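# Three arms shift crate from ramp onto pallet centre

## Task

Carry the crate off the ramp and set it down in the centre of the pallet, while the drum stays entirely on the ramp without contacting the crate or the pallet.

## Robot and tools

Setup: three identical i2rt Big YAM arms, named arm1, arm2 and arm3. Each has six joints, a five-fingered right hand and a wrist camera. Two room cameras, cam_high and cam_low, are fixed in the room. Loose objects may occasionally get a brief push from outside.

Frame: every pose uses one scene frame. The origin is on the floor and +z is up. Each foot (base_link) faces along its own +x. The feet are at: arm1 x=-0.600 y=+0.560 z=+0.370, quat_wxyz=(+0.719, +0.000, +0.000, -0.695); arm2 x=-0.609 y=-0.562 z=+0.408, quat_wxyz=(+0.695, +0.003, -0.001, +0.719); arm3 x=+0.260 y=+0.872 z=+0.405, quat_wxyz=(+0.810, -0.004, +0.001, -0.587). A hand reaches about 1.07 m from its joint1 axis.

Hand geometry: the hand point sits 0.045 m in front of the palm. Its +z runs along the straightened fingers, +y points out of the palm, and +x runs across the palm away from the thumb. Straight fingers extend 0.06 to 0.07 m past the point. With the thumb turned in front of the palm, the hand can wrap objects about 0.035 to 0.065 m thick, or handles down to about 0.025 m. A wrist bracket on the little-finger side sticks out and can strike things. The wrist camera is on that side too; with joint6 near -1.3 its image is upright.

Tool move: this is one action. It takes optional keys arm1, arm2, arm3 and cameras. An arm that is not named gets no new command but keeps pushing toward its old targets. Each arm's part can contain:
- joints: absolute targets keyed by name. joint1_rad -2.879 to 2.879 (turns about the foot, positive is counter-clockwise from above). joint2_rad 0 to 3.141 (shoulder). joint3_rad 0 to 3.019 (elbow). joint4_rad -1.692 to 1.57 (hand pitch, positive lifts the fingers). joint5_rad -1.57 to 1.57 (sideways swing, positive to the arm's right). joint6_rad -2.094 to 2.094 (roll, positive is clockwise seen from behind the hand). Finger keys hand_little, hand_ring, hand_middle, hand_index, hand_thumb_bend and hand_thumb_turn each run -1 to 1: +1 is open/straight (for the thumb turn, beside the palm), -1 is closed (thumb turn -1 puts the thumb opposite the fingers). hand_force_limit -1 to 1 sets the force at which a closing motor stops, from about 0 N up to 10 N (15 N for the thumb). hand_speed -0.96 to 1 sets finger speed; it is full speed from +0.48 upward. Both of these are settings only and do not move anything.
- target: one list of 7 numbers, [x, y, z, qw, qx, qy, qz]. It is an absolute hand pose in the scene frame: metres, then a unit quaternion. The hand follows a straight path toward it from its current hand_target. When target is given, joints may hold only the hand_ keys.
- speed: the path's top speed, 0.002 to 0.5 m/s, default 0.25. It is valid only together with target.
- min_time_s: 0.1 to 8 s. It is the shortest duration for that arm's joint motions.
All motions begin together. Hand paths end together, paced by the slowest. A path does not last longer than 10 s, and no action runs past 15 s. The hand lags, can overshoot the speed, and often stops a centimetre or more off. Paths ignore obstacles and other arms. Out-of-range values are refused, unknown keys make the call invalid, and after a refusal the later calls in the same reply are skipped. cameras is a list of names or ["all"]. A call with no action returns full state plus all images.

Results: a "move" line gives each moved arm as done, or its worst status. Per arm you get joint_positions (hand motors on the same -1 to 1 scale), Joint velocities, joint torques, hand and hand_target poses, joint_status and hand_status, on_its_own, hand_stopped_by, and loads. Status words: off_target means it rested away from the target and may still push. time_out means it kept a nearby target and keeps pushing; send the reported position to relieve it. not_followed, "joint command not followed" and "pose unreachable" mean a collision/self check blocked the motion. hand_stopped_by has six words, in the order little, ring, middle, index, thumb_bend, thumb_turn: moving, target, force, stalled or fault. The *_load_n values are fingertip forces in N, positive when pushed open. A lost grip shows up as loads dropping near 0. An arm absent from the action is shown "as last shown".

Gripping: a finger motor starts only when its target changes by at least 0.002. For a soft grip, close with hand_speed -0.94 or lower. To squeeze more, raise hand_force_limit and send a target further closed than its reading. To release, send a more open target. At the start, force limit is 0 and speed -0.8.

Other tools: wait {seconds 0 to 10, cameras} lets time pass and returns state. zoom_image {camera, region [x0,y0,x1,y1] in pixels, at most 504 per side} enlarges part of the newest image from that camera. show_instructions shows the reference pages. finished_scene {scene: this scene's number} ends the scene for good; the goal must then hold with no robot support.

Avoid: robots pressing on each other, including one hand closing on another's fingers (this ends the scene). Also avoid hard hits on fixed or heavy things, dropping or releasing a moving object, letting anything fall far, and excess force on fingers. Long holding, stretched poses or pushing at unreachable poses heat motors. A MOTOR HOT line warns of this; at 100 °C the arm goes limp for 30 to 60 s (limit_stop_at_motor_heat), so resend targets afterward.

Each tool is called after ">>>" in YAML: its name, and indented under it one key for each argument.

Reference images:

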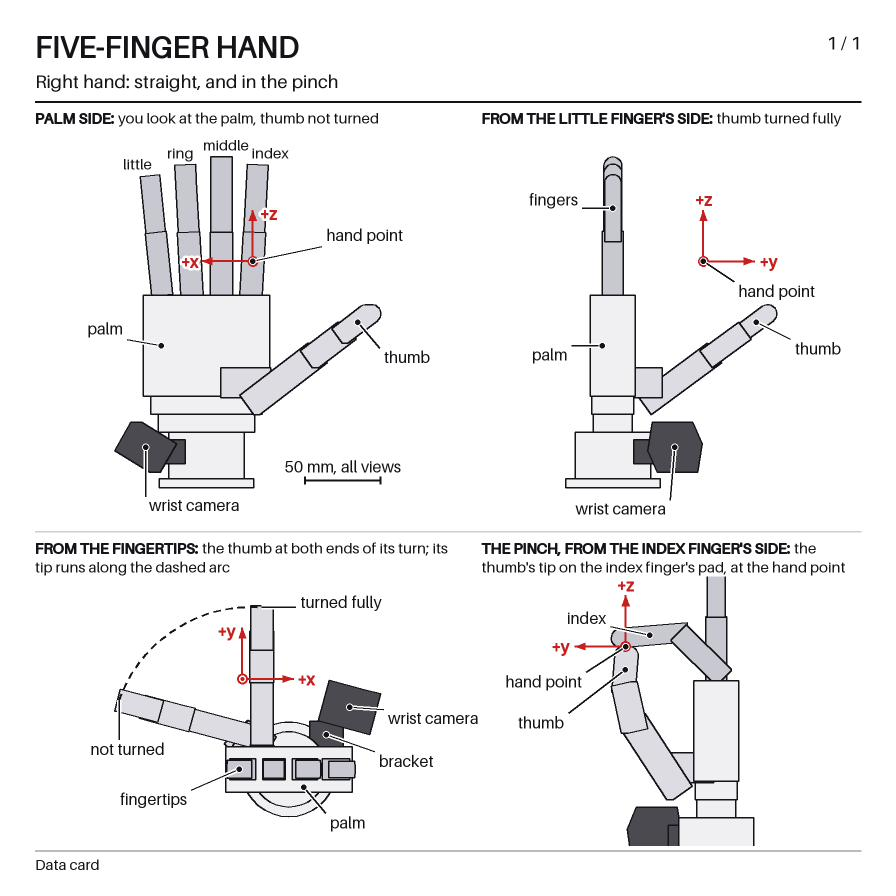

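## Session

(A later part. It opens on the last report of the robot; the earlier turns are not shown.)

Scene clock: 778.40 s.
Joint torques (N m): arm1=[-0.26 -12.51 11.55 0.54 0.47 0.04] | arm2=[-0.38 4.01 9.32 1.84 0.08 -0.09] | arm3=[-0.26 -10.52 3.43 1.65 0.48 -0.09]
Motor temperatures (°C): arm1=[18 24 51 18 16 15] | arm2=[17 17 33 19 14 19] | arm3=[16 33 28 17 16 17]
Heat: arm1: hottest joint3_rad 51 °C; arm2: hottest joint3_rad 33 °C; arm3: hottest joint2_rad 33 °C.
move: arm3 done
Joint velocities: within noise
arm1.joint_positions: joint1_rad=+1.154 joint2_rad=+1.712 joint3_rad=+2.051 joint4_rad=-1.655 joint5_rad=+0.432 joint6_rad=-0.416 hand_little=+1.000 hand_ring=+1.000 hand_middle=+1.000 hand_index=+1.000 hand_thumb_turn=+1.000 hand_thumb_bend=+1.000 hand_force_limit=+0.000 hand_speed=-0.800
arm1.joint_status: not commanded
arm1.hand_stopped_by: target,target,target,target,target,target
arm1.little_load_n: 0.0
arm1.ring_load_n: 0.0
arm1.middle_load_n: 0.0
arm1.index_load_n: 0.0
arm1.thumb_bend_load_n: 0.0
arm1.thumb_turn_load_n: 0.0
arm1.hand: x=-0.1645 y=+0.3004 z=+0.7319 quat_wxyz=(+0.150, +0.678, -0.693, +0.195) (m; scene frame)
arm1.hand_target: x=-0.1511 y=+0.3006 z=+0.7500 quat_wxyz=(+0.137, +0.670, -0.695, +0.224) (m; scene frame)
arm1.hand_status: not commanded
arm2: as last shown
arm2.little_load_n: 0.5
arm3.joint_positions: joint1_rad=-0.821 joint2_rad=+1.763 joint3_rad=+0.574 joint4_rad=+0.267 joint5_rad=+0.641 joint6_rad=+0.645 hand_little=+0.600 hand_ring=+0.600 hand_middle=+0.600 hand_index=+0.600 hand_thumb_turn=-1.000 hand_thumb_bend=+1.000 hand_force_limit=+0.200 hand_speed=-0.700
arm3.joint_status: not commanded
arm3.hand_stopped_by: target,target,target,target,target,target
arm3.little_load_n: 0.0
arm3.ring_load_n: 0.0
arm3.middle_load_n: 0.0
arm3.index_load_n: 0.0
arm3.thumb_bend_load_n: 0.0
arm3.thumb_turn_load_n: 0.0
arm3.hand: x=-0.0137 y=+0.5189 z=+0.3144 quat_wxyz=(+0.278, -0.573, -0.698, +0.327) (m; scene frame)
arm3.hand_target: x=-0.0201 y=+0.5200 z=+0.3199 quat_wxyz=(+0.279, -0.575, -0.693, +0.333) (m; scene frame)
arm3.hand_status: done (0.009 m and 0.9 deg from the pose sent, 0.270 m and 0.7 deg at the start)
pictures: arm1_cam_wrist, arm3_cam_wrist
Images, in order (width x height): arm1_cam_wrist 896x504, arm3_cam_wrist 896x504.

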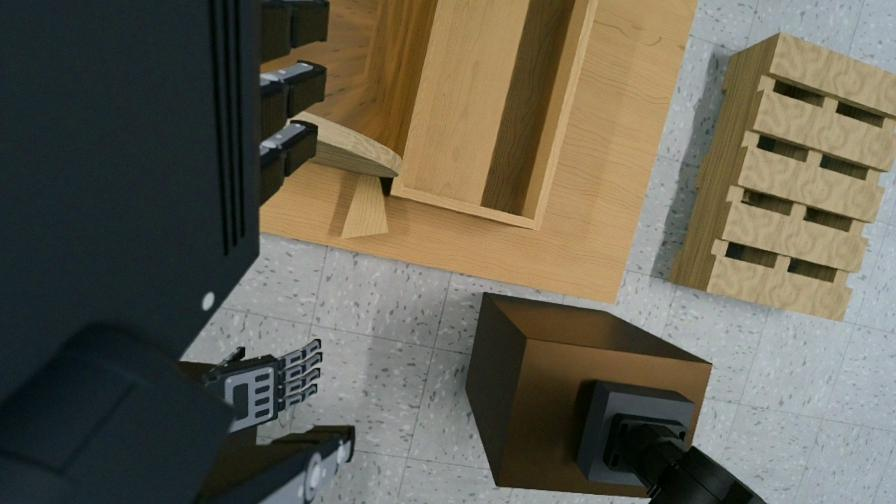

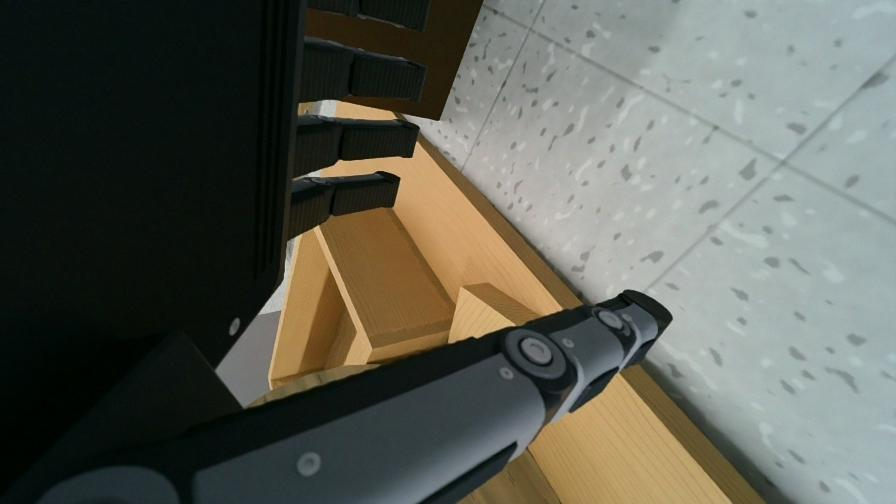

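>>> move:
  arm1: {"target": [-0.22, 0.234, 0.40, 0, 0, 1, 0], "speed": 0.25, "joints": {"hand_thumb_turn": -1, "hand_little": 0.8, "hand_ring": 0.8, "hand_middle": 0.8, "hand_index": 0.8, "hand_speed": 0}}
  arm2: {"joints": {"joint1_rad": -1.21, "hand_thumb_turn": -1, "hand_little": 0.8, "hand_ring": 0.8, "hand_middle": 0.8, "hand_index": 0.8, "hand_speed": 0}, "min_time_s": 3}
  arm3: {"target": [0.10, 0.55, 0.45, -0.279, 0.575, 0.694, -0.333], "speed": 0.25}

>>> move:
  arm2: {"target": [-0.22, -0.38, 0.42, 0, 1, 0, 0], "speed": 0.3}
  cameras: ["all"]

Scene clock: 823.57 s.
Joint torques (N m): arm1=[-1.55 -13.04 5.83 0.28 -0.05 0.04] | arm2=[-0.85 3.9 9.37 1.87 0.08 -0.1] | arm3=[2.2 -5.54 8.58 0.24 0.86 0.13]
Motor temperatures (°C): arm1=[18 24 50 18 16 15] | arm2=[17 17 34 19 14 19] | arm3=[16 29 27 17 16 17]
Heat: arm1: hottest joint3_rad 50 °C; arm2: hottest joint3_rad 34 °C; arm3: hottest joint2_rad 29 °C.
move: arm1 done; arm2 done; arm3 off_target
Joint velocities: within noise
arm1.joint_positions: joint1_rad=+0.709 joint2_rad=+1.824 joint3_rad=+1.341 joint4_rad=-1.090 joint5_rad=+0.003 joint6_rad=+0.726 hand_little=+0.800 hand_ring=+0.800 hand_middle=+0.800 hand_index=+0.800 hand_thumb_turn=-1.000 hand_thumb_bend=+1.000 hand_force_limit=+0.000 hand_speed=+0.000
arm1.joint_status: all done
arm1.hand_stopped_by: target,target,target,target,target,target
arm1.little_load_n: 0.0
arm1.ring_load_n: 0.0
arm1.middle_load_n: 0.0
arm1.index_load_n: 0.0
arm1.thumb_bend_load_n: 0.0
arm1.thumb_turn_load_n: 0.0
arm1.hand: x=-0.2187 y=+0.2374 z=+0.4043 quat_wxyz=(+0.002, +0.009, -1.000, +0.000) (m; scene frame)
arm1.hand_target: x=-0.2201 y=+0.2340 z=+0.4002 quat_wxyz=(+0.000, +0.000, -1.000, +0.000) (m; scene frame)
arm1.hand_status: done (0.006 m and 1.1 deg from the pose sent, 0.343 m and 92.2 deg at the start)
arm2.joint_positions: joint1_rad=-1.203 joint2_rad=+0.621 joint3_rad=+1.389 joint4_rad=-1.155 joint5_rad=-0.096 joint6_rad=-1.330 hand_little=+0.800 hand_ring=+0.800 hand_middle=+0.800 hand_index=+0.800 hand_thumb_turn=-1.000 hand_thumb_bend=+1.000 hand_force_limit=+0.000 hand_speed=+0.000
arm2.joint_status: all done
arm2.hand_stopped_by: target,target,target,target,target,target
arm2.little_load_n: 0.0
arm2.ring_load_n: 0.0
arm2.middle_load_n: 0.0
arm2.index_load_n: 0.0
arm2.thumb_bend_load_n: 0.0
arm2.thumb_turn_load_n: 0.0
arm2.hand: x=-0.3518 y=-0.4917 z=+0.9353 quat_wxyz=(-0.216, +0.824, +0.092, +0.515) (m; scene frame)
arm2.hand_target: x=-0.3534 y=-0.4945 z=+0.9471 quat_wxyz=(-0.217, +0.817, +0.089, +0.526) (m; scene frame)
arm2.hand_status: not commanded
arm3.joint_positions: joint1_rad=-0.526 joint2_rad=+1.192 joint3_rad=+0.510 joint4_rad=-0.497 joint5_rad=+0.807 joint6_rad=+0.993 hand_little=+0.600 hand_ring=+0.600 hand_middle=+0.600 hand_index=+0.600 hand_thumb_turn=-1.000 hand_thumb_bend=+1.000 hand_force_limit=+0.200 hand_speed=-0.700
arm3.joint_status: not commanded
arm3.hand_stopped_by: target,target,target,target,target,target
arm3.little_load_n: 0.0
arm3.ring_load_n: 0.0
arm3.middle_load_n: 0.0
arm3.index_load_n: 0.0
arm3.thumb_bend_load_n: 0.0
arm3.thumb_turn_load_n: 0.0
arm3.hand: x=+0.0983 y=+0.5666 z=+0.4346 quat_wxyz=(+0.289, -0.573, -0.699, +0.316) (m; scene frame)
arm3.hand_target: x=+0.1000 y=+0.5504 z=+0.4500 quat_wxyz=(+0.279, -0.575, -0.694, +0.333) (m; scene frame)
arm3.hand_status: off_target (0.023 m and 2.3 deg from the pose sent, 0.180 m and 0.9 deg at the start)
pictures: none

Scene clock: 826.53 s.
Joint torques (N m): arm1=[-1.61 -12.63 5.86 0.2 -0.04 0.06] | arm2=[-0.38 -10.23 10.18 0.1 0.06 0.1] | arm3=[2.08 -5.48 8.58 0.27 0.85 0.12]
Motor temperatures (°C): arm1=[18 24 49 18 16 15] | arm2=[17 17 34 19 14 19] | arm3=[16 29 27 17 16 17]
Heat: arm1: hottest joint3_rad 49 °C; arm2: hottest joint3_rad 34 °C; arm3: hottest joint2_rad 29 °C.
move: arm2 off_target
Joint velocities: within noise
arm1, arm3: as last shown
arm1.joint_positions: joint1_rad=+0.709 joint2_rad=+1.824 joint3_rad=+1.341 joint4_rad=-1.090 joint5_rad=+0.003 joint6_rad=+0.727 hand_little=+0.800 hand_ring=+0.800 hand_middle=+0.800 hand_index=+0.800 hand_thumb_turn=-1.000 hand_thumb_bend=+1.000 hand_force_limit=+0.000 hand_speed=+0.000
arm1.hand_target: x=-0.2200 y=+0.2339 z=+0.4002 quat_wxyz=(+0.000, +0.000, -1.000, +0.000) (m; scene frame)
arm2.joint_positions: joint1_rad=-1.076 joint2_rad=+1.754 joint3_rad=+1.151 joint4_rad=-0.992 joint5_rad=+0.008 joint6_rad=-1.055 hand_little=+0.800 hand_ring=+0.800 hand_middle=+0.800 hand_index=+0.800 hand_thumb_turn=-1.000 hand_thumb_bend=+1.000 hand_force_limit=+0.000 hand_speed=+0.000
arm2.joint_status: not commanded
arm2.hand_stopped_by: target,target,target,target,target,target
arm2.little_load_n: 0.0
arm2.ring_load_n: 0.0
arm2.middle_load_n: 0.0
arm2.index_load_n: 0.0
arm2.thumb_bend_load_n: 0.0
arm2.thumb_turn_load_n: 0.0
arm2.hand: x=-0.2355 y=-0.3892 z=+0.4153 quat_wxyz=(+0.007, +1.000, +0.007, -0.010) (m; scene frame)
arm2.hand_target: x=-0.2205 y=-0.3803 z=+0.4202 quat_wxyz=(+0.000, +1.000, +0.000, +0.000) (m; scene frame)
arm2.hand_status: off_target (0.019 m and 1.6 deg from the pose sent, 0.544 m and 69.0 deg at the start)
arm3.joint_positions: joint1_rad=-0.526 joint2_rad=+1.192 joint3_rad=+0.510 joint4_rad=-0.497 joint5_rad=+0.807 joint6_rad=+0.994 hand_little=+0.600 hand_ring=+0.600 hand_middle=+0.600 hand_index=+0.600 hand_thumb_turn=-1.000 hand_thumb_bend=+1.000 hand_force_limit=+0.200 hand_speed=-0.700
arm3.hand: x=+0.0983 y=+0.5665 z=+0.4346 quat_wxyz=(+0.289, -0.573, -0.699, +0.316) (m; scene frame)
pictures: arm1_cam_wrist, arm2_cam_wrist, arm3_cam_wrist, cam_high, cam_low
Images, in order (width x height): arm1_cam_wrist 896x504, arm2_cam_wrist 896x504, arm3_cam_wrist 896x504, cam_high 896x504, cam_low 896x504.

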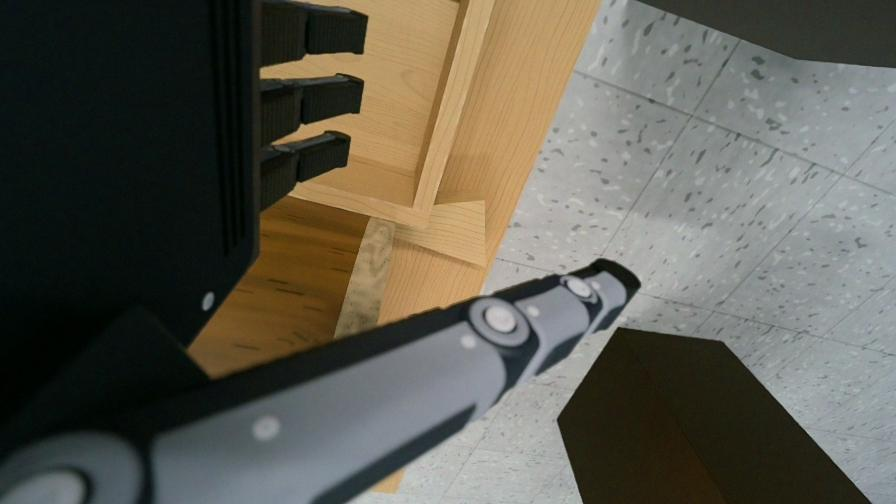

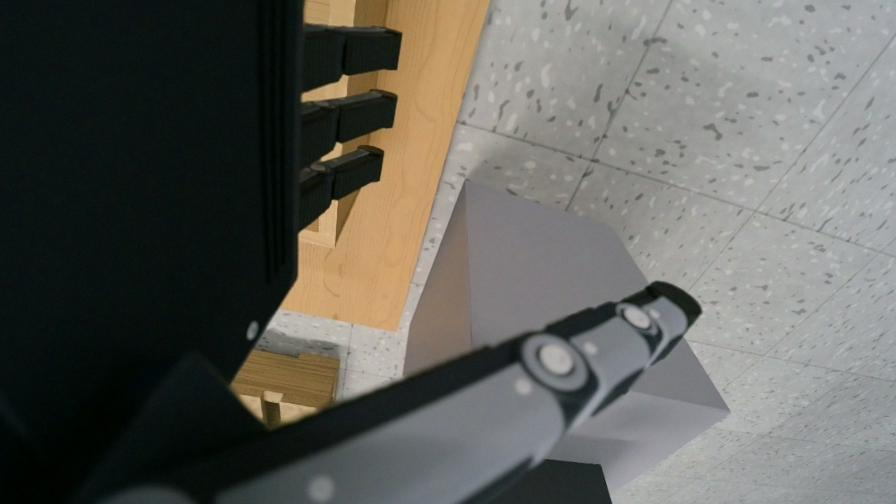

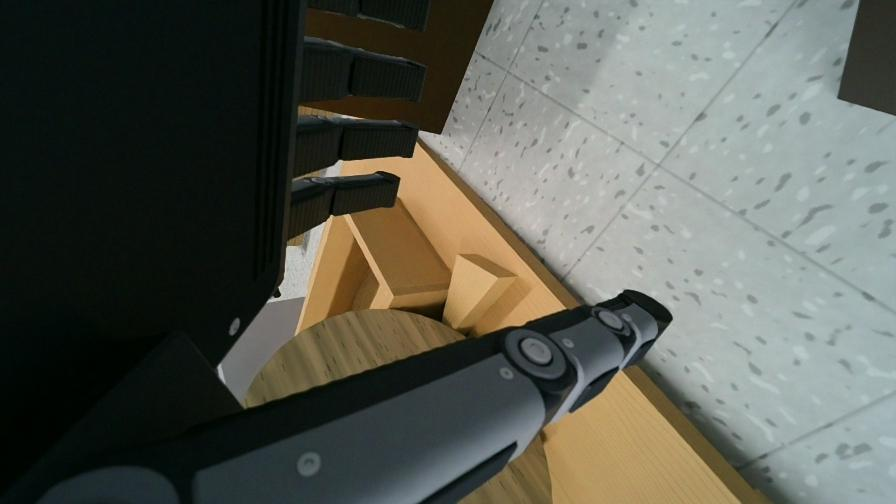

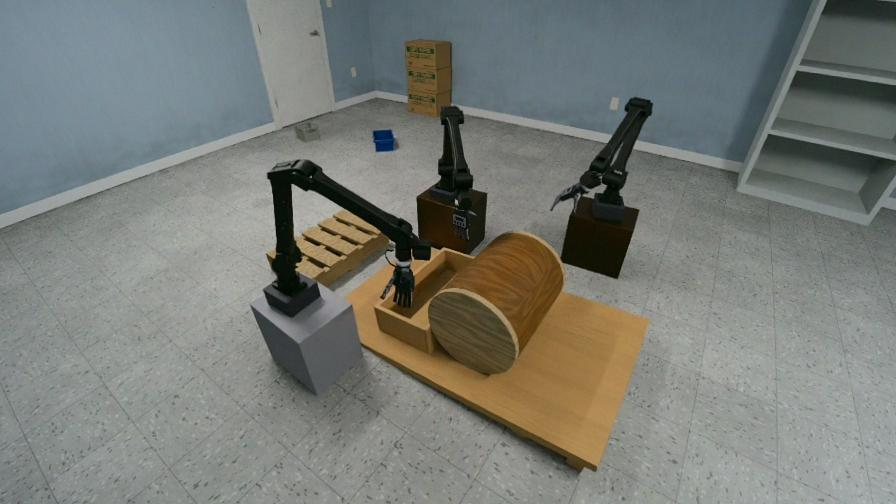

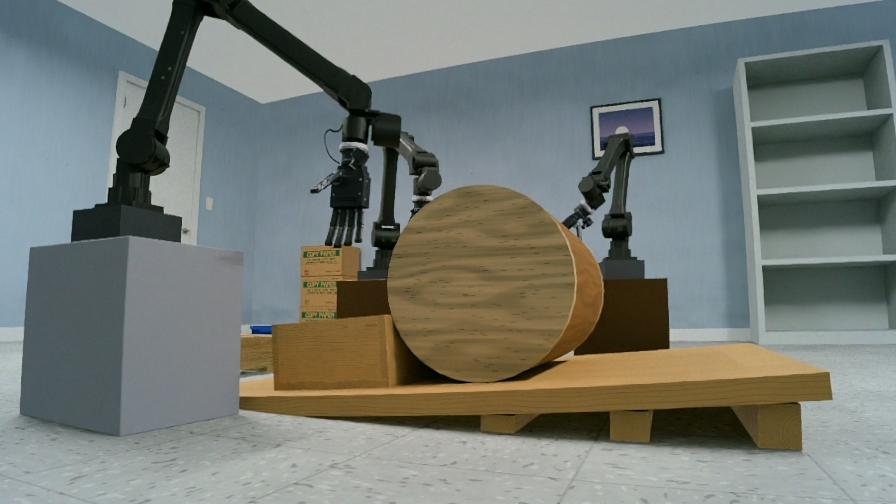

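>>> move:
  arm1: {"target": [-0.29, 0.257, 0.30, 0, 0, 1, 0], "speed": 0.15}
  arm2: {"target": [-0.225, -0.32, 0.32, 0, 1, 0, 0], "speed": 0.15}
  cameras: ["all"]

Scene clock: 853.27 s.
Joint torques (N m): arm1=[-1.79 -11.4 4.48 0.24 -0.05 -0.11] | arm2=[-0.21 -11.28 8.87 0.62 0.11 0.08] | arm3=[2.14 -5.54 8.58 0.27 0.86 0.12]
Motor temperatures (°C): arm1=[18 24 43 18 16 15] | arm2=[17 18 33 18 14 19] | arm3=[16 28 31 17 16 17]
Heat: arm1: hottest joint3_rad 43 °C; arm2: hottest joint3_rad 33 °C; arm3: hottest joint3_rad 31 °C.
move: arm1 done; arm2 off_target
Joint velocities: within noise
arm1.joint_positions: joint1_rad=+0.633 joint2_rad=+1.852 joint3_rad=+1.054 joint4_rad=-0.775 joint5_rad=+0.003 joint6_rad=+0.666 hand_little=+0.800 hand_ring=+0.800 hand_middle=+0.800 hand_index=+0.800 hand_thumb_turn=-1.000 hand_thumb_bend=+1.000 hand_force_limit=+0.000 hand_speed=+0.000
arm1.joint_status: not commanded
arm1.hand_stopped_by: target,target,target,target,target,target
arm1.little_load_n: 0.0
arm1.ring_load_n: 0.0
arm1.middle_load_n: 0.0
arm1.index_load_n: 0.0
arm1.thumb_bend_load_n: 0.0
arm1.thumb_turn_load_n: 0.0
arm1.hand: x=-0.2862 y=+0.2600 z=+0.3036 quat_wxyz=(+0.002, +0.001, -1.000, +0.000) (m; scene frame)
arm1.hand_target: x=-0.2901 y=+0.2572 z=+0.3000 quat_wxyz=(+0.000, +0.000, -1.000, +0.000) (m; scene frame)
arm1.hand_status: done (0.006 m and 0.3 deg from the pose sent, 0.128 m and 1.0 deg at the start)
arm2.joint_positions: joint1_rad=-0.977 joint2_rad=+1.969 joint3_rad=+1.181 joint4_rad=-0.807 joint5_rad=+0.006 joint6_rad=-0.950 hand_little=+0.800 hand_ring=+0.800 hand_middle=+0.800 hand_index=+0.800 hand_thumb_turn=-1.000 hand_thumb_bend=+1.000 hand_force_limit=+0.000 hand_speed=+0.000
arm2.joint_status: not commanded
arm2.hand_stopped_by: target,target,target,target,target,target
arm2.little_load_n: 0.0
arm2.ring_load_n: 0.0
arm2.middle_load_n: 0.0
arm2.index_load_n: 0.0
arm2.thumb_bend_load_n: 0.0
arm2.thumb_turn_load_n: 0.0
arm2.hand: x=-0.2387 y=-0.3333 z=+0.3241 quat_wxyz=(+0.007, +1.000, +0.004, -0.010) (m; scene frame)
arm2.hand_target: x=-0.2254 y=-0.3203 z=+0.3206 quat_wxyz=(+0.000, +1.000, +0.000, +0.000) (m; scene frame)
arm2.hand_status: off_target (0.020 m and 1.4 deg from the pose sent, 0.118 m and 1.6 deg at the start)
arm3: as last shown
pictures: arm1_cam_wrist, arm2_cam_wrist, arm3_cam_wrist, cam_high, cam_low
Images, in order (width x height): arm1_cam_wrist 896x504, arm2_cam_wrist 896x504, arm3_cam_wrist 896x504, cam_high 896x504, cam_low 896x504.

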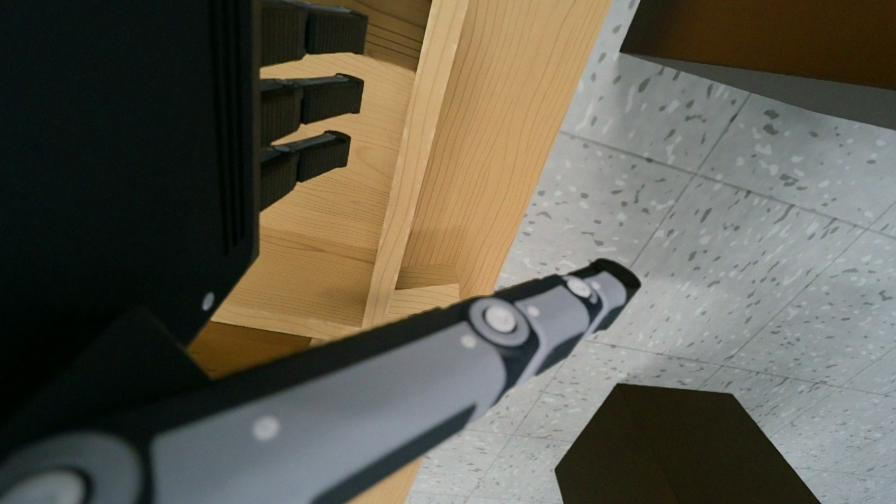

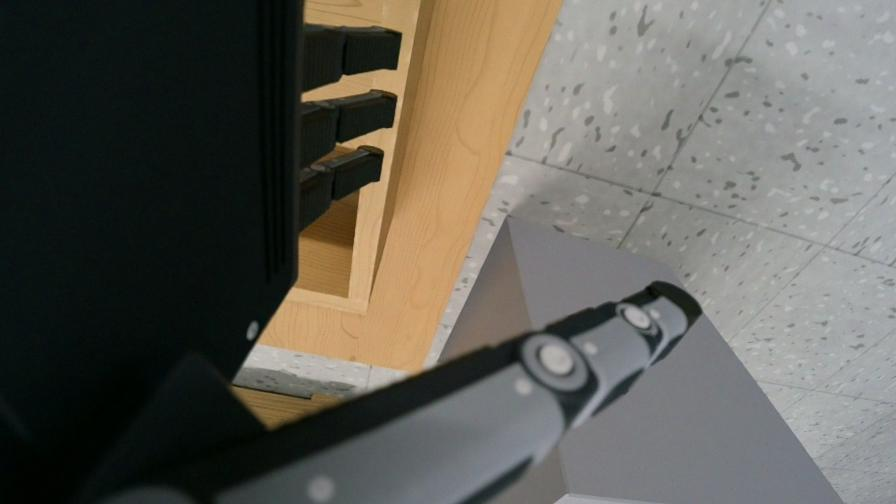

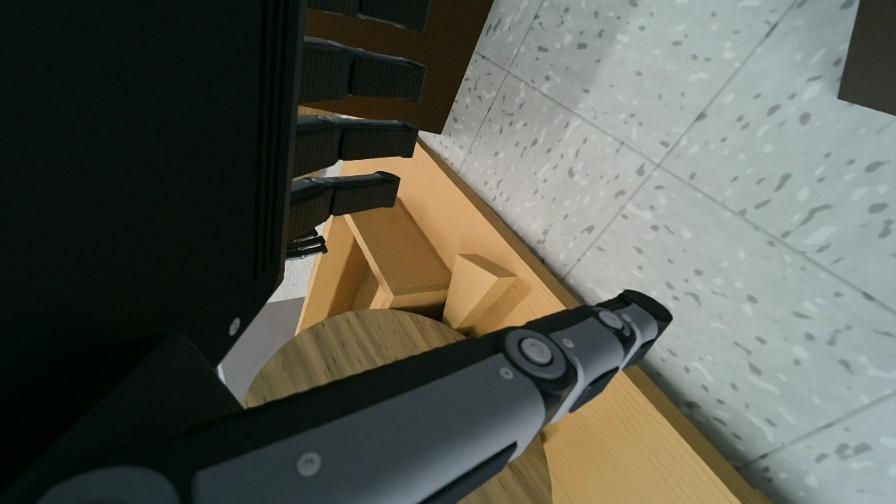

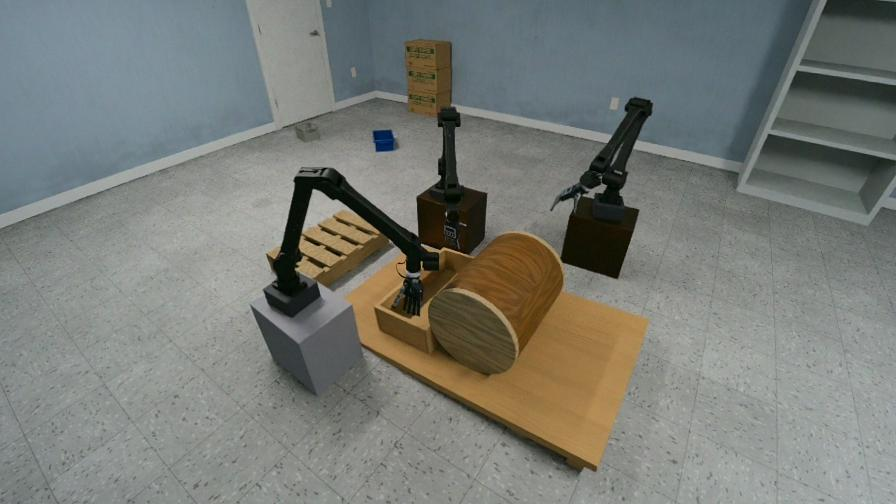

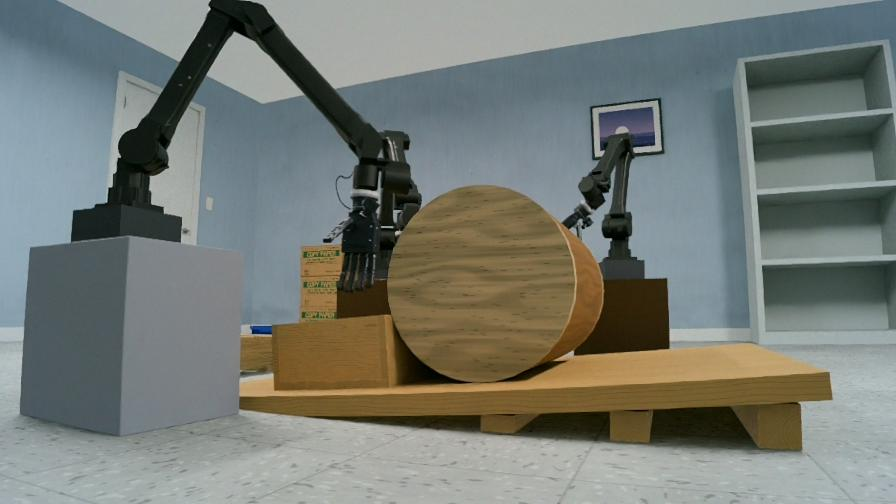

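>>> move:
  cameras: ["arm1_cam_wrist","arm2_cam_wrist","cam_high"]

Scene clock: 881.23 s.
Joint torques (N m): arm1=[-1.55 -11.81 4.62 0.29 -0.08 -0.11] | arm2=[0.15 -11.22 8.85 0.61 0.11 0.07] | arm3=[2.14 -5.54 8.58 0.27 0.86 0.12]
Motor temperatures (°C): arm1=[18 24 38 18 16 15] | arm2=[17 19 32 18 14 19] | arm3=[16 27 32 17 17 17]
Heat: arm1: hottest joint3_rad 38 °C; arm2: hottest joint3_rad 32 °C; arm3: hottest joint3_rad 32 °C.
Joint velocities: within noise
arm1.joint_positions: joint1_rad=+0.633 joint2_rad=+1.852 joint3_rad=+1.054 joint4_rad=-0.775 joint5_rad=+0.003 joint6_rad=+0.666 hand_little=+0.800 hand_ring=+0.800 hand_middle=+0.800 hand_index=+0.800 hand_thumb_turn=-1.000 hand_thumb_bend=+1.000 hand_force_limit=+0.000 hand_speed=+0.000
arm1.joint_status: not commanded
arm1.hand_stopped_by: target,target,target,target,target,target
arm1.little_load_n: 0.0
arm1.ring_load_n: 0.0
arm1.middle_load_n: 0.0
arm1.index_load_n: 0.0
arm1.thumb_bend_load_n: 0.0
arm1.thumb_turn_load_n: 0.0
arm1.hand: x=-0.2862 y=+0.2600 z=+0.3036 quat_wxyz=(+0.002, +0.001, -1.000, +0.000) (m; scene frame)
arm1.hand_target: x=-0.2901 y=+0.2572 z=+0.3000 quat_wxyz=(+0.000, +0.000, -1.000, +0.000) (m; scene frame)
arm1.hand_status: done (0.006 m and 0.3 deg from the pose sent, 0.128 m and 1.0 deg at the start)
arm2.joint_positions: joint1_rad=-0.977 joint2_rad=+1.969 joint3_rad=+1.181 joint4_rad=-0.807 joint5_rad=+0.006 joint6_rad=-0.949 hand_little=+0.800 hand_ring=+0.800 hand_middle=+0.800 hand_index=+0.800 hand_thumb_turn=-1.000 hand_thumb_bend=+1.000 hand_force_limit=+0.000 hand_speed=+0.000
arm2.joint_status: not commanded
arm2.hand_stopped_by: target,target,target,target,target,target
arm2.little_load_n: 0.0
arm2.ring_load_n: 0.0
arm2.middle_load_n: -0.5
arm2.index_load_n: 0.0
arm2.thumb_bend_load_n: 0.0
arm2.thumb_turn_load_n: 0.0
arm2.hand: x=-0.2388 y=-0.3332 z=+0.3241 quat_wxyz=(+0.007, +1.000, +0.004, -0.010) (m; scene frame)
arm2.hand_target: x=-0.2254 y=-0.3202 z=+0.3206 quat_wxyz=(+0.000, +1.000, +0.000, +0.000) (m; scene frame)
arm2.hand_status: off_target (0.020 m and 1.4 deg from the pose sent, 0.118 m and 1.6 deg at the start)
arm3.joint_positions: joint1_rad=-0.526 joint2_rad=+1.192 joint3_rad=+0.510 joint4_rad=-0.497 joint5_rad=+0.807 joint6_rad=+0.994 hand_little=+0.600 hand_ring=+0.600 hand_middle=+0.600 hand_index=+0.600 hand_thumb_turn=-1.000 hand_thumb_bend=+1.000 hand_force_limit=+0.200 hand_speed=-0.700
arm3.joint_status: not commanded
arm3.hand_stopped_by: target,target,target,target,target,target
arm3.little_load_n: 0.0
arm3.ring_load_n: -0.5
arm3.middle_load_n: 0.0
arm3.index_load_n: 0.0
arm3.thumb_bend_load_n: 0.0
arm3.thumb_turn_load_n: 0.0
arm3.hand: x=+0.0983 y=+0.5665 z=+0.4346 quat_wxyz=(+0.289, -0.573, -0.699, +0.316) (m; scene frame)
arm3.hand_target: x=+0.1000 y=+0.5504 z=+0.4500 quat_wxyz=(+0.279, -0.575, -0.694, +0.333) (m; scene frame)
arm3.hand_status: not commanded
pictures: arm1_cam_wrist, arm2_cam_wrist, cam_high
Images, in order (width x height): arm1_cam_wrist 896x504, arm2_cam_wrist 896x504, cam_high 896x504.

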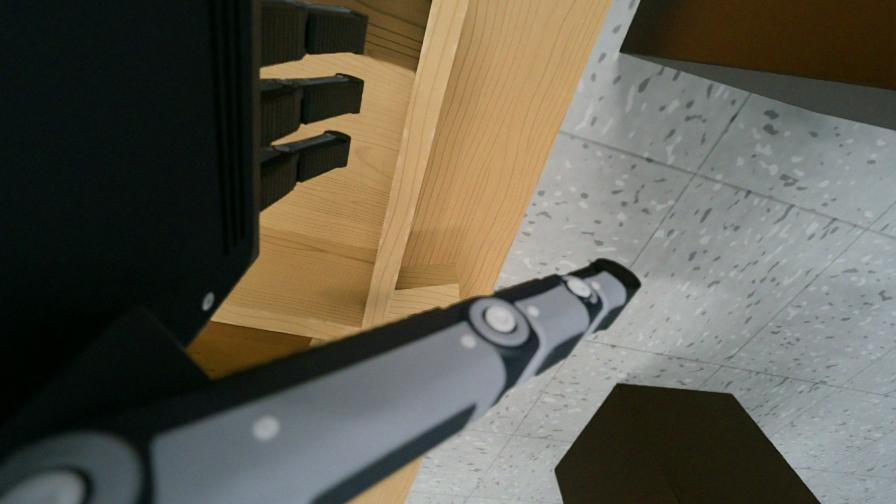

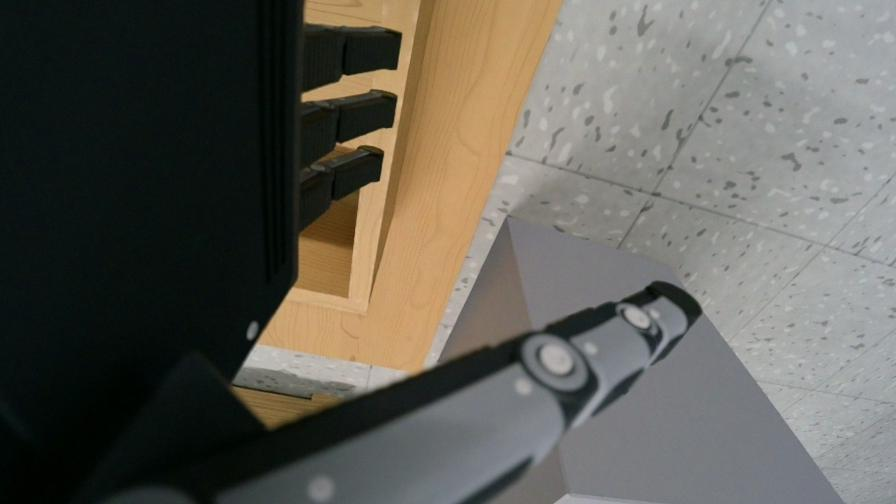

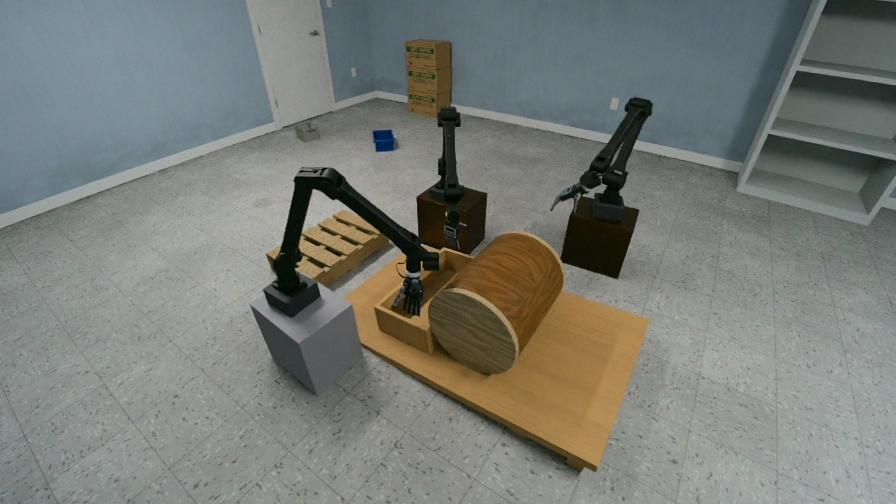

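>>> move:
  arm1: {"target":[-0.274,0.256,0.22,0,0,1,0],"speed":0.1}
  arm2: {"target":[-0.238,-0.301,0.225,0,1,0,0],"speed":0.1}
  cameras: ["arm1_cam_wrist","arm2_cam_wrist"]

Scene clock: 927.77 s.
Joint torques (N m): arm1=[-0.32 -12.4 4.88 0.21 -0.03 0.03] | arm2=[0.91 -6.95 7.34 2.77 -0.23 0.05] | arm3=[2.14 -5.48 8.58 0.27 0.86 0.12]
Motor temperatures (°C): arm1=[18 24 34 18 16 15] | arm2=[17 20 32 18 14 19] | arm3=[16 26 34 17 17 17]
Heat: arm1: hottest joint3_rad 34 °C; arm2: hottest joint3_rad 32 °C; arm3: hottest joint3_rad 34 °C.
move: arm1 off_target; arm2 off_target
Joint velocities: within noise
arm1.joint_positions: joint1_rad=+0.634 joint2_rad=+2.041 joint3_rad=+1.054 joint4_rad=-0.603 joint5_rad=+0.003 joint6_rad=+0.673 hand_little=+0.800 hand_ring=+0.800 hand_middle=+0.800 hand_index=+0.800 hand_thumb_turn=-1.000 hand_thumb_bend=+1.000 hand_force_limit=+0.000 hand_speed=+0.000
arm1.joint_status: not commanded
arm1.hand_stopped_by: target,target,target,target,target,target
arm1.little_load_n: 0.0
arm1.ring_load_n: 0.0
arm1.middle_load_n: 0.0
arm1.index_load_n: 0.0
arm1.thumb_bend_load_n: 0.0
arm1.thumb_turn_load_n: 0.0
arm1.hand: x=-0.2847 y=+0.2593 z=+0.2208 quat_wxyz=(+0.007, -0.002, -1.000, -0.007) (m; scene frame)
arm1.hand_target: x=-0.2741 y=+0.2562 z=+0.2202 quat_wxyz=(+0.000, +0.000, -1.000, +0.000) (m; scene frame)
arm1.hand_status: off_target (0.011 m and 1.1 deg from the pose sent, 0.085 m and 0.2 deg at the start)
arm2.joint_positions: joint1_rad=-0.944 joint2_rad=+2.085 joint3_rad=+1.183 joint4_rad=-0.679 joint5_rad=+0.016 joint6_rad=-0.903 hand_little=+0.800 hand_ring=+0.800 hand_middle=+0.799 hand_index=+0.800 hand_thumb_turn=-1.000 hand_thumb_bend=+1.000 hand_force_limit=+0.000 hand_speed=+0.000
arm2.joint_status: not commanded
arm2.hand_stopped_by: target,target,target,target,target,target
arm2.little_load_n: 0.0
arm2.ring_load_n: 0.0
arm2.middle_load_n: -11.0
arm2.index_load_n: 0.0
arm2.thumb_bend_load_n: 0.0
arm2.thumb_turn_load_n: 0.0
arm2.hand: x=-0.2425 y=-0.3167 z=+0.2684 quat_wxyz=(+0.007, +1.000, -0.004, -0.001) (m; scene frame)
arm2.hand_target: x=-0.2408 y=-0.3033 z=+0.2287 quat_wxyz=(+0.000, +1.000, +0.000, +0.000) (m; scene frame)
arm2.hand_status: off_target (0.046 m and 0.9 deg from the pose sent, 0.104 m and 1.5 deg at the start)
arm3: as last shown
arm3.ring_load_n: 0.0
arm3.middle_load_n: -0.5
pictures: arm1_cam_wrist, arm2_cam_wrist
Images, in order (width x height): arm1_cam_wrist 896x504, arm2_cam_wrist 896x504.

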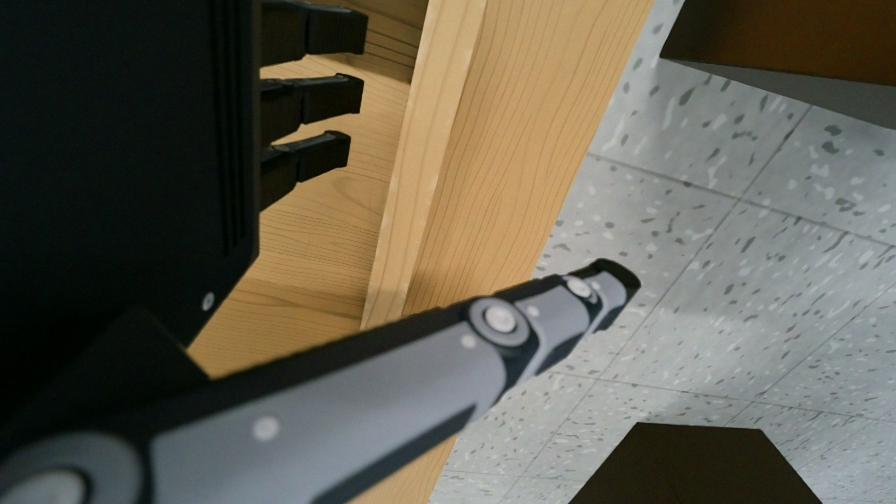

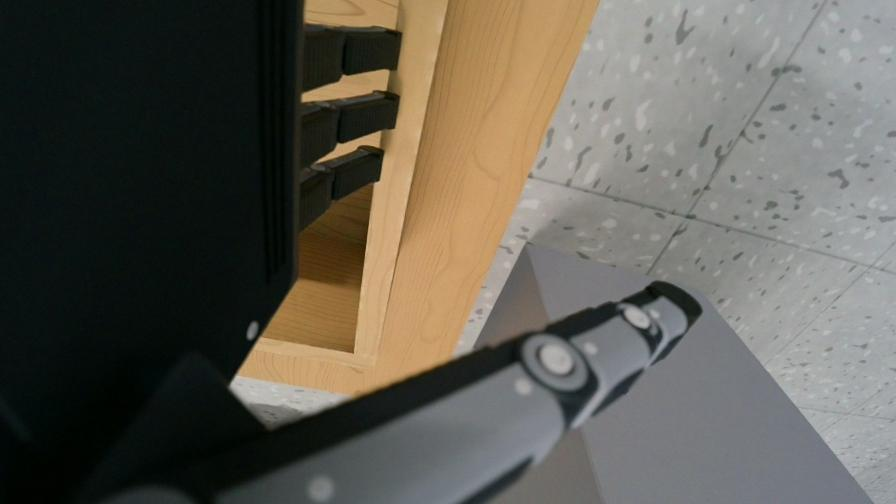

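>>> move:
  arm2: {"target":[-0.242,-0.300,0.32,0,1,0,0],"speed":0.15}

>>> move:
  arm2: {"target":[-0.242,-0.283,0.27,0,1,0,0],"speed":0.1}
  cameras: ["arm2_cam_wrist"]

Scene clock: 949.43 s.
Joint torques (N m): arm1=[-0.09 -12.22 4.86 0.17 -0.05 0.06] | arm2=[0.15 -13.98 8.2 -0.18 0.08 0.08] | arm3=[2.14 -5.54 8.58 0.28 0.85 0.12]
Motor temperatures (°C): arm1=[18 23 33 18 16 15] | arm2=[17 21 33 19 14 19] | arm3=[16 25 34 17 17 17]
Heat: arm1: hottest joint3_rad 33 °C; arm2: hottest joint3_rad 33 °C; arm3: hottest joint3_rad 34 °C.
move: arm2 off_target
Joint velocities: within noise
arm1, arm3: as last shown
arm1.thumb_turn_load_n: 0.5
arm1.hand_target: x=-0.2742 y=+0.2562 z=+0.2202 quat_wxyz=(+0.000, +0.000, -1.000, +0.000) (m; scene frame)
arm2.joint_positions: joint1_rad=-0.927 joint2_rad=+2.003 joint3_rad=+1.183 joint4_rad=-0.783 joint5_rad=+0.007 joint6_rad=-0.898 hand_little=+0.800 hand_ring=+0.800 hand_middle=+0.800 hand_index=+0.800 hand_thumb_turn=-1.000 hand_thumb_bend=+1.000 hand_force_limit=+0.000 hand_speed=+0.000
arm2.joint_status: not commanded
arm2.hand_stopped_by: target,target,target,target,target,target
arm2.little_load_n: 0.0
arm2.ring_load_n: 0.0
arm2.middle_load_n: 0.0
arm2.index_load_n: 0.0
arm2.thumb_bend_load_n: 0.0
arm2.thumb_turn_load_n: 0.0
arm2.hand: x=-0.2539 y=-0.3135 z=+0.3089 quat_wxyz=(+0.010, +1.000, +0.003, -0.012) (m; scene frame)
arm2.hand_target: x=-0.2422 y=-0.3002 z=+0.3203 quat_wxyz=(+0.000, +1.000, +0.000, +0.000) (m; scene frame)
arm2.hand_status: off_target (0.021 m and 1.9 deg from the pose sent, 0.054 m and 0.9 deg at the start)
arm3.middle_load_n: 0.0
pictures: none

Scene clock: 950.87 s.
Joint torques (N m): arm1=[-0.26 -12.28 4.85 0.17 -0.05 0.05] | arm2=[0.38 -12.16 8.02 0.62 0.08 0.08] | arm3=[2.08 -5.54 8.58 0.27 0.86 0.12]
Motor temperatures (°C): arm1=[18 23 33 18 16 15] | arm2=[17 21 33 19 14 19] | arm3=[16 25 34 17 17 17]
Heat: arm1: hottest joint3_rad 33 °C; arm2: hottest joint3_rad 33 °C; arm3: hottest joint3_rad 34 °C.
move: arm2 off_target
Joint velocities: within noise
arm1, arm3: as last shown
arm1.thumb_turn_load_n: 0.0
arm2.joint_positions: joint1_rad=-0.903 joint2_rad=+2.086 joint3_rad=+1.209 joint4_rad=-0.720 joint5_rad=+0.007 joint6_rad=-0.874 hand_little=+0.800 hand_ring=+0.800 hand_middle=+0.800 hand_index=+0.800 hand_thumb_turn=-1.000 hand_thumb_bend=+1.000 hand_force_limit=+0.000 hand_speed=+0.000
arm2.joint_status: not commanded
arm2.hand_stopped_by: target,target,target,target,target,target
arm2.little_load_n: 0.0
arm2.ring_load_n: 0.0
arm2.middle_load_n: 0.0
arm2.index_load_n: 0.0
arm2.thumb_bend_load_n: -0.5
arm2.thumb_turn_load_n: 0.0
arm2.hand: x=-0.2532 y=-0.2973 z=+0.2750 quat_wxyz=(+0.008, +1.000, +0.003, -0.009) (m; scene frame)
arm2.hand_target: x=-0.2424 y=-0.2833 z=+0.2705 quat_wxyz=(+0.000, +1.000, +0.000, +0.000) (m; scene frame)
arm2.hand_status: off_target (0.019 m and 1.5 deg from the pose sent, 0.051 m and 1.9 deg at the start)
pictures: arm2_cam_wrist
Images, in order (width x height): arm2_cam_wrist 896x504.

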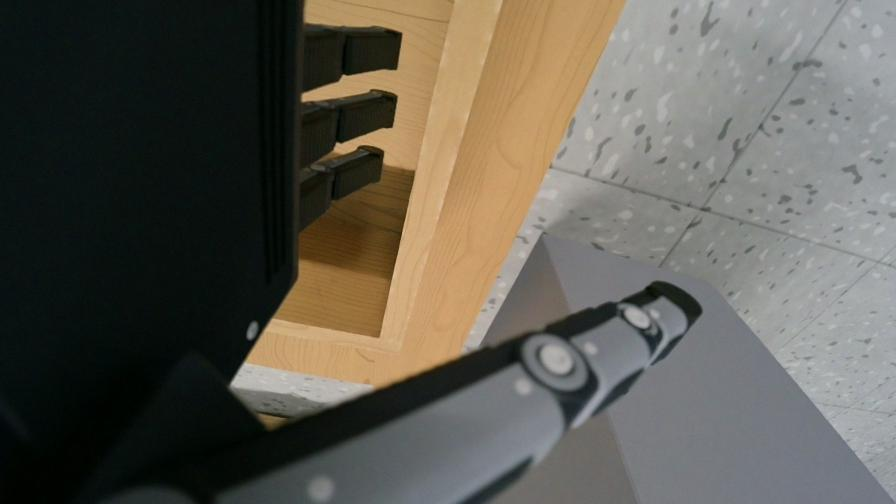

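>>> move:
  arm1: {"target":[-0.270,0.255,0.167,0,0,1,0],"speed":0.1}
  arm2: {"target":[-0.238,-0.283,0.165,0,1,0,0],"speed":0.1}
  cameras: ["arm1_cam_wrist","arm2_cam_wrist"]

Scene clock: 959.17 s.
Joint torques (N m): arm1=[-0.44 -12.69 5.22 0.16 -0.05 0.04] | arm2=[-0.5 -11.81 7.13 0.69 0.12 0.01] | arm3=[2.14 -5.48 8.58 0.28 0.86 0.12]
Motor temperatures (°C): arm1=[18 23 33 18 16 15] | arm2=[17 21 32 19 14 19] | arm3=[16 25 34 17 17 17]
Heat: arm1: hottest joint3_rad 33 °C; arm2: hottest joint3_rad 32 °C; arm3: hottest joint3_rad 34 °C.
move: arm1 off_target; arm2 off_target
Joint velocities: within noise
arm1.joint_positions: joint1_rad=+0.639 joint2_rad=+2.167 joint3_rad=+1.063 joint4_rad=-0.498 joint5_rad=+0.003 joint6_rad=+0.677 hand_little=+0.800 hand_ring=+0.800 hand_middle=+0.800 hand_index=+0.800 hand_thumb_turn=-1.000 hand_thumb_bend=+1.000 hand_force_limit=+0.000 hand_speed=+0.000
arm1.joint_status: not commanded
arm1.hand_stopped_by: target,target,target,target,target,target
arm1.little_load_n: 0.0
arm1.ring_load_n: 0.0
arm1.middle_load_n: 0.0
arm1.index_load_n: 0.0
arm1.thumb_bend_load_n: 0.0
arm1.thumb_turn_load_n: 0.0
arm1.hand: x=-0.2863 y=+0.2651 z=+0.1672 quat_wxyz=(+0.011, -0.002, -1.000, -0.012) (m; scene frame)
arm1.hand_target: x=-0.2703 y=+0.2552 z=+0.1675 quat_wxyz=(+0.000, +0.000, -1.000, +0.000) (m; scene frame)
arm1.hand_status: off_target (0.019 m and 1.9 deg from the pose sent, 0.056 m and 1.1 deg at the start)
arm2.joint_positions: joint1_rad=-0.900 joint2_rad=+2.294 joint3_rad=+1.253 joint4_rad=-0.539 joint5_rad=+0.006 joint6_rad=-0.874 hand_little=+0.800 hand_ring=+0.800 hand_middle=+0.800 hand_index=+0.800 hand_thumb_turn=-1.000 hand_thumb_bend=+1.000 hand_force_limit=+0.000 hand_speed=+0.000
arm2.joint_status: not commanded
arm2.hand_stopped_by: target,target,target,target,target,target
arm2.little_load_n: -0.5
arm2.ring_load_n: 0.0
arm2.middle_load_n: 0.0
arm2.index_load_n: 0.0
arm2.thumb_bend_load_n: -0.5
arm2.thumb_turn_load_n: 0.0
arm2.hand: x=-0.2475 y=-0.2897 z=+0.1805 quat_wxyz=(+0.003, +1.000, +0.004, -0.003) (m; scene frame)
arm2.hand_target: x=-0.2386 y=-0.2835 z=+0.1656 quat_wxyz=(+0.000, +1.000, +0.000, +0.000) (m; scene frame)
arm2.hand_status: off_target (0.019 m and 0.7 deg from the pose sent, 0.112 m and 1.5 deg at the start)
arm3: as last shown
arm3.middle_load_n: -0.5
pictures: arm1_cam_wrist, arm2_cam_wrist
Images, in order (width x height): arm1_cam_wrist 896x504, arm2_cam_wrist 896x504.

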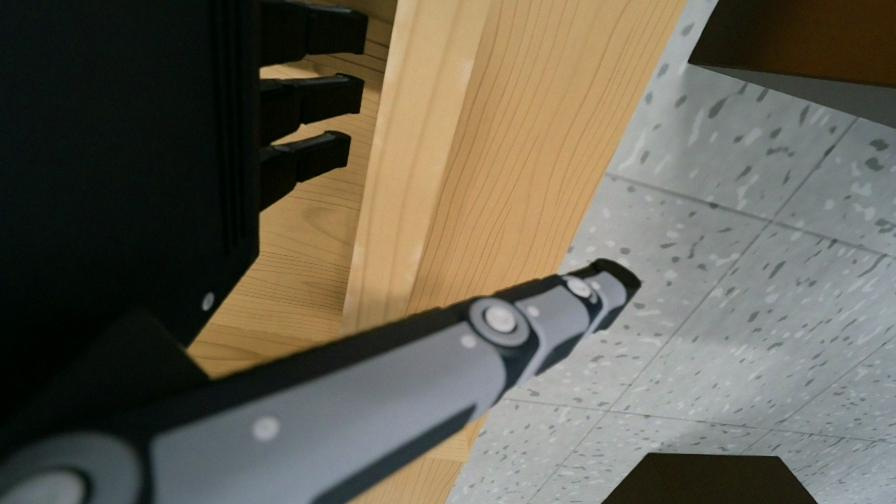

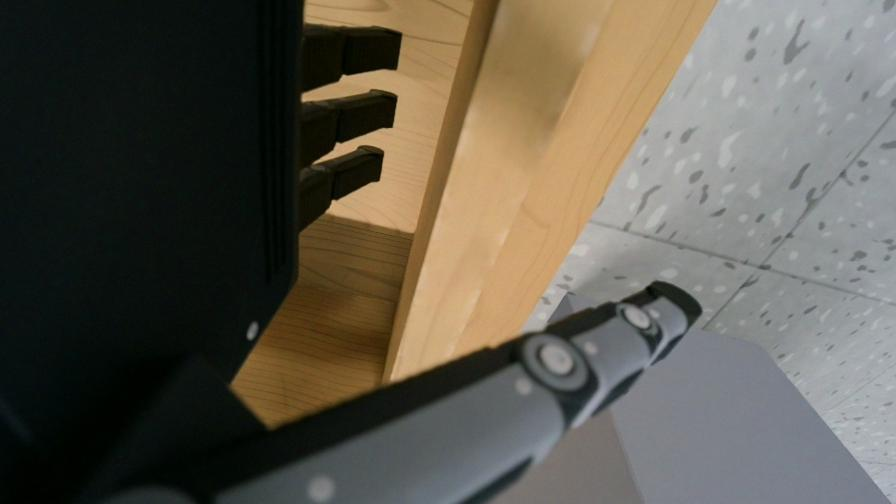

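>>> move:
  arm1: {"joints":{"hand_little":0.2,"hand_ring":0.2,"hand_middle":0.2,"hand_index":0.2,"hand_thumb_bend":-0.1,"hand_speed":-0.9,"hand_force_limit":-0.6}}
  arm2: {"target":[-0.238,-0.285,0.150,0,1,0,0],"speed":0.05}
  cameras: ["arm1_cam_wrist"]

Scene clock: 973.67 s.
Joint torques (N m): arm1=[0.03 -12.63 4.79 -0.1 -0.18 0.07] | arm2=[-0.91 -10.29 7.46 0.62 0.11 -0.03] | arm3=[2.14 -5.54 8.59 0.28 0.86 0.12]
Motor temperatures (°C): arm1=[18 23 33 18 16 15] | arm2=[17 23 31 18 14 19] | arm3=[16 25 34 17 17 17]
Heat: arm1: hottest joint3_rad 33 °C; arm2: hottest joint3_rad 31 °C; arm3: hottest joint3_rad 34 °C.
move: arm1 off_target; arm2 moving
Joint velocities: within noise
arm1.joint_positions: joint1_rad=+0.640 joint2_rad=+2.167 joint3_rad=+1.070 joint4_rad=-0.490 joint5_rad=+0.006 joint6_rad=+0.677 hand_little=+0.373 hand_ring=+0.485 hand_middle=+0.541 hand_index=+0.466 hand_thumb_turn=-1.000 hand_thumb_bend=+0.234 hand_force_limit=-0.600 hand_speed=-0.900
arm1.joint_status: hand_little off_target (ended at +0.373, target +0.200); hand_ring off_target (ended at +0.485, target +0.200); hand_middle off_target (ended at +0.541, target +0.200); hand_index off_target (ended at +0.466, target +0.200); hand_thumb_bend off_target (ended at +0.234, target -0.100); the others done
arm1.hand_stopped_by: force,force,force,force,force,target
arm1.little_load_n: 3.5
arm1.ring_load_n: 0.0
arm1.middle_load_n: 0.0
arm1.index_load_n: 0.5
arm1.thumb_bend_load_n: 3.0
arm1.thumb_turn_load_n: 0.5
arm1.hand: x=-0.2827 y=+0.2597 z=+0.1677 quat_wxyz=(+0.007, -0.001, -1.000, -0.005) (m; scene frame)
arm1.hand_target: x=-0.2703 y=+0.2554 z=+0.1676 quat_wxyz=(+0.000, +0.000, -1.000, +0.000) (m; scene frame)
arm1.hand_status: not commanded
arm2.joint_positions: joint1_rad=-0.896 joint2_rad=+2.305 joint3_rad=+1.253 joint4_rad=-0.509 joint5_rad=+0.006 joint6_rad=-0.874 hand_little=+0.800 hand_ring=+0.800 hand_middle=+0.800 hand_index=+0.800 hand_thumb_turn=-1.000 hand_thumb_bend=+1.000 hand_force_limit=+0.000 hand_speed=+0.000
arm2.joint_status: not commanded
arm2.hand_stopped_by: target,target,target,target,target,target
arm2.little_load_n: 0.0
arm2.ring_load_n: 0.0
arm2.middle_load_n: 0.0
arm2.index_load_n: 0.0
arm2.thumb_bend_load_n: 0.0
arm2.thumb_turn_load_n: 0.0
arm2.hand: x=-0.2454 y=-0.2855 z=+0.1743 quat_wxyz=(-0.004, +1.000, +0.006, +0.004) (m; scene frame)
arm2.hand_target: x=-0.2390 y=-0.2858 z=+0.1510 quat_wxyz=(+0.000, +1.000, +0.000, +0.000) (m; scene frame)
arm2.hand_status: moving (0.025 m and 0.9 deg from the pose sent, 0.032 m and 0.7 deg at the start)
arm3: as last shown
arm3.middle_load_n: 0.0
arm3.thumb_turn_load_n: 0.5
pictures: arm1_cam_wrist
Images, in order (width x height): arm1_cam_wrist 896x504.

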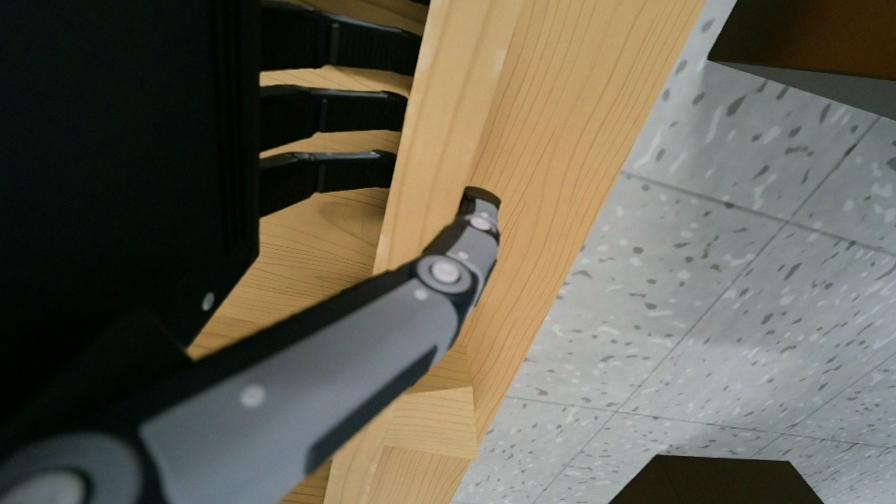

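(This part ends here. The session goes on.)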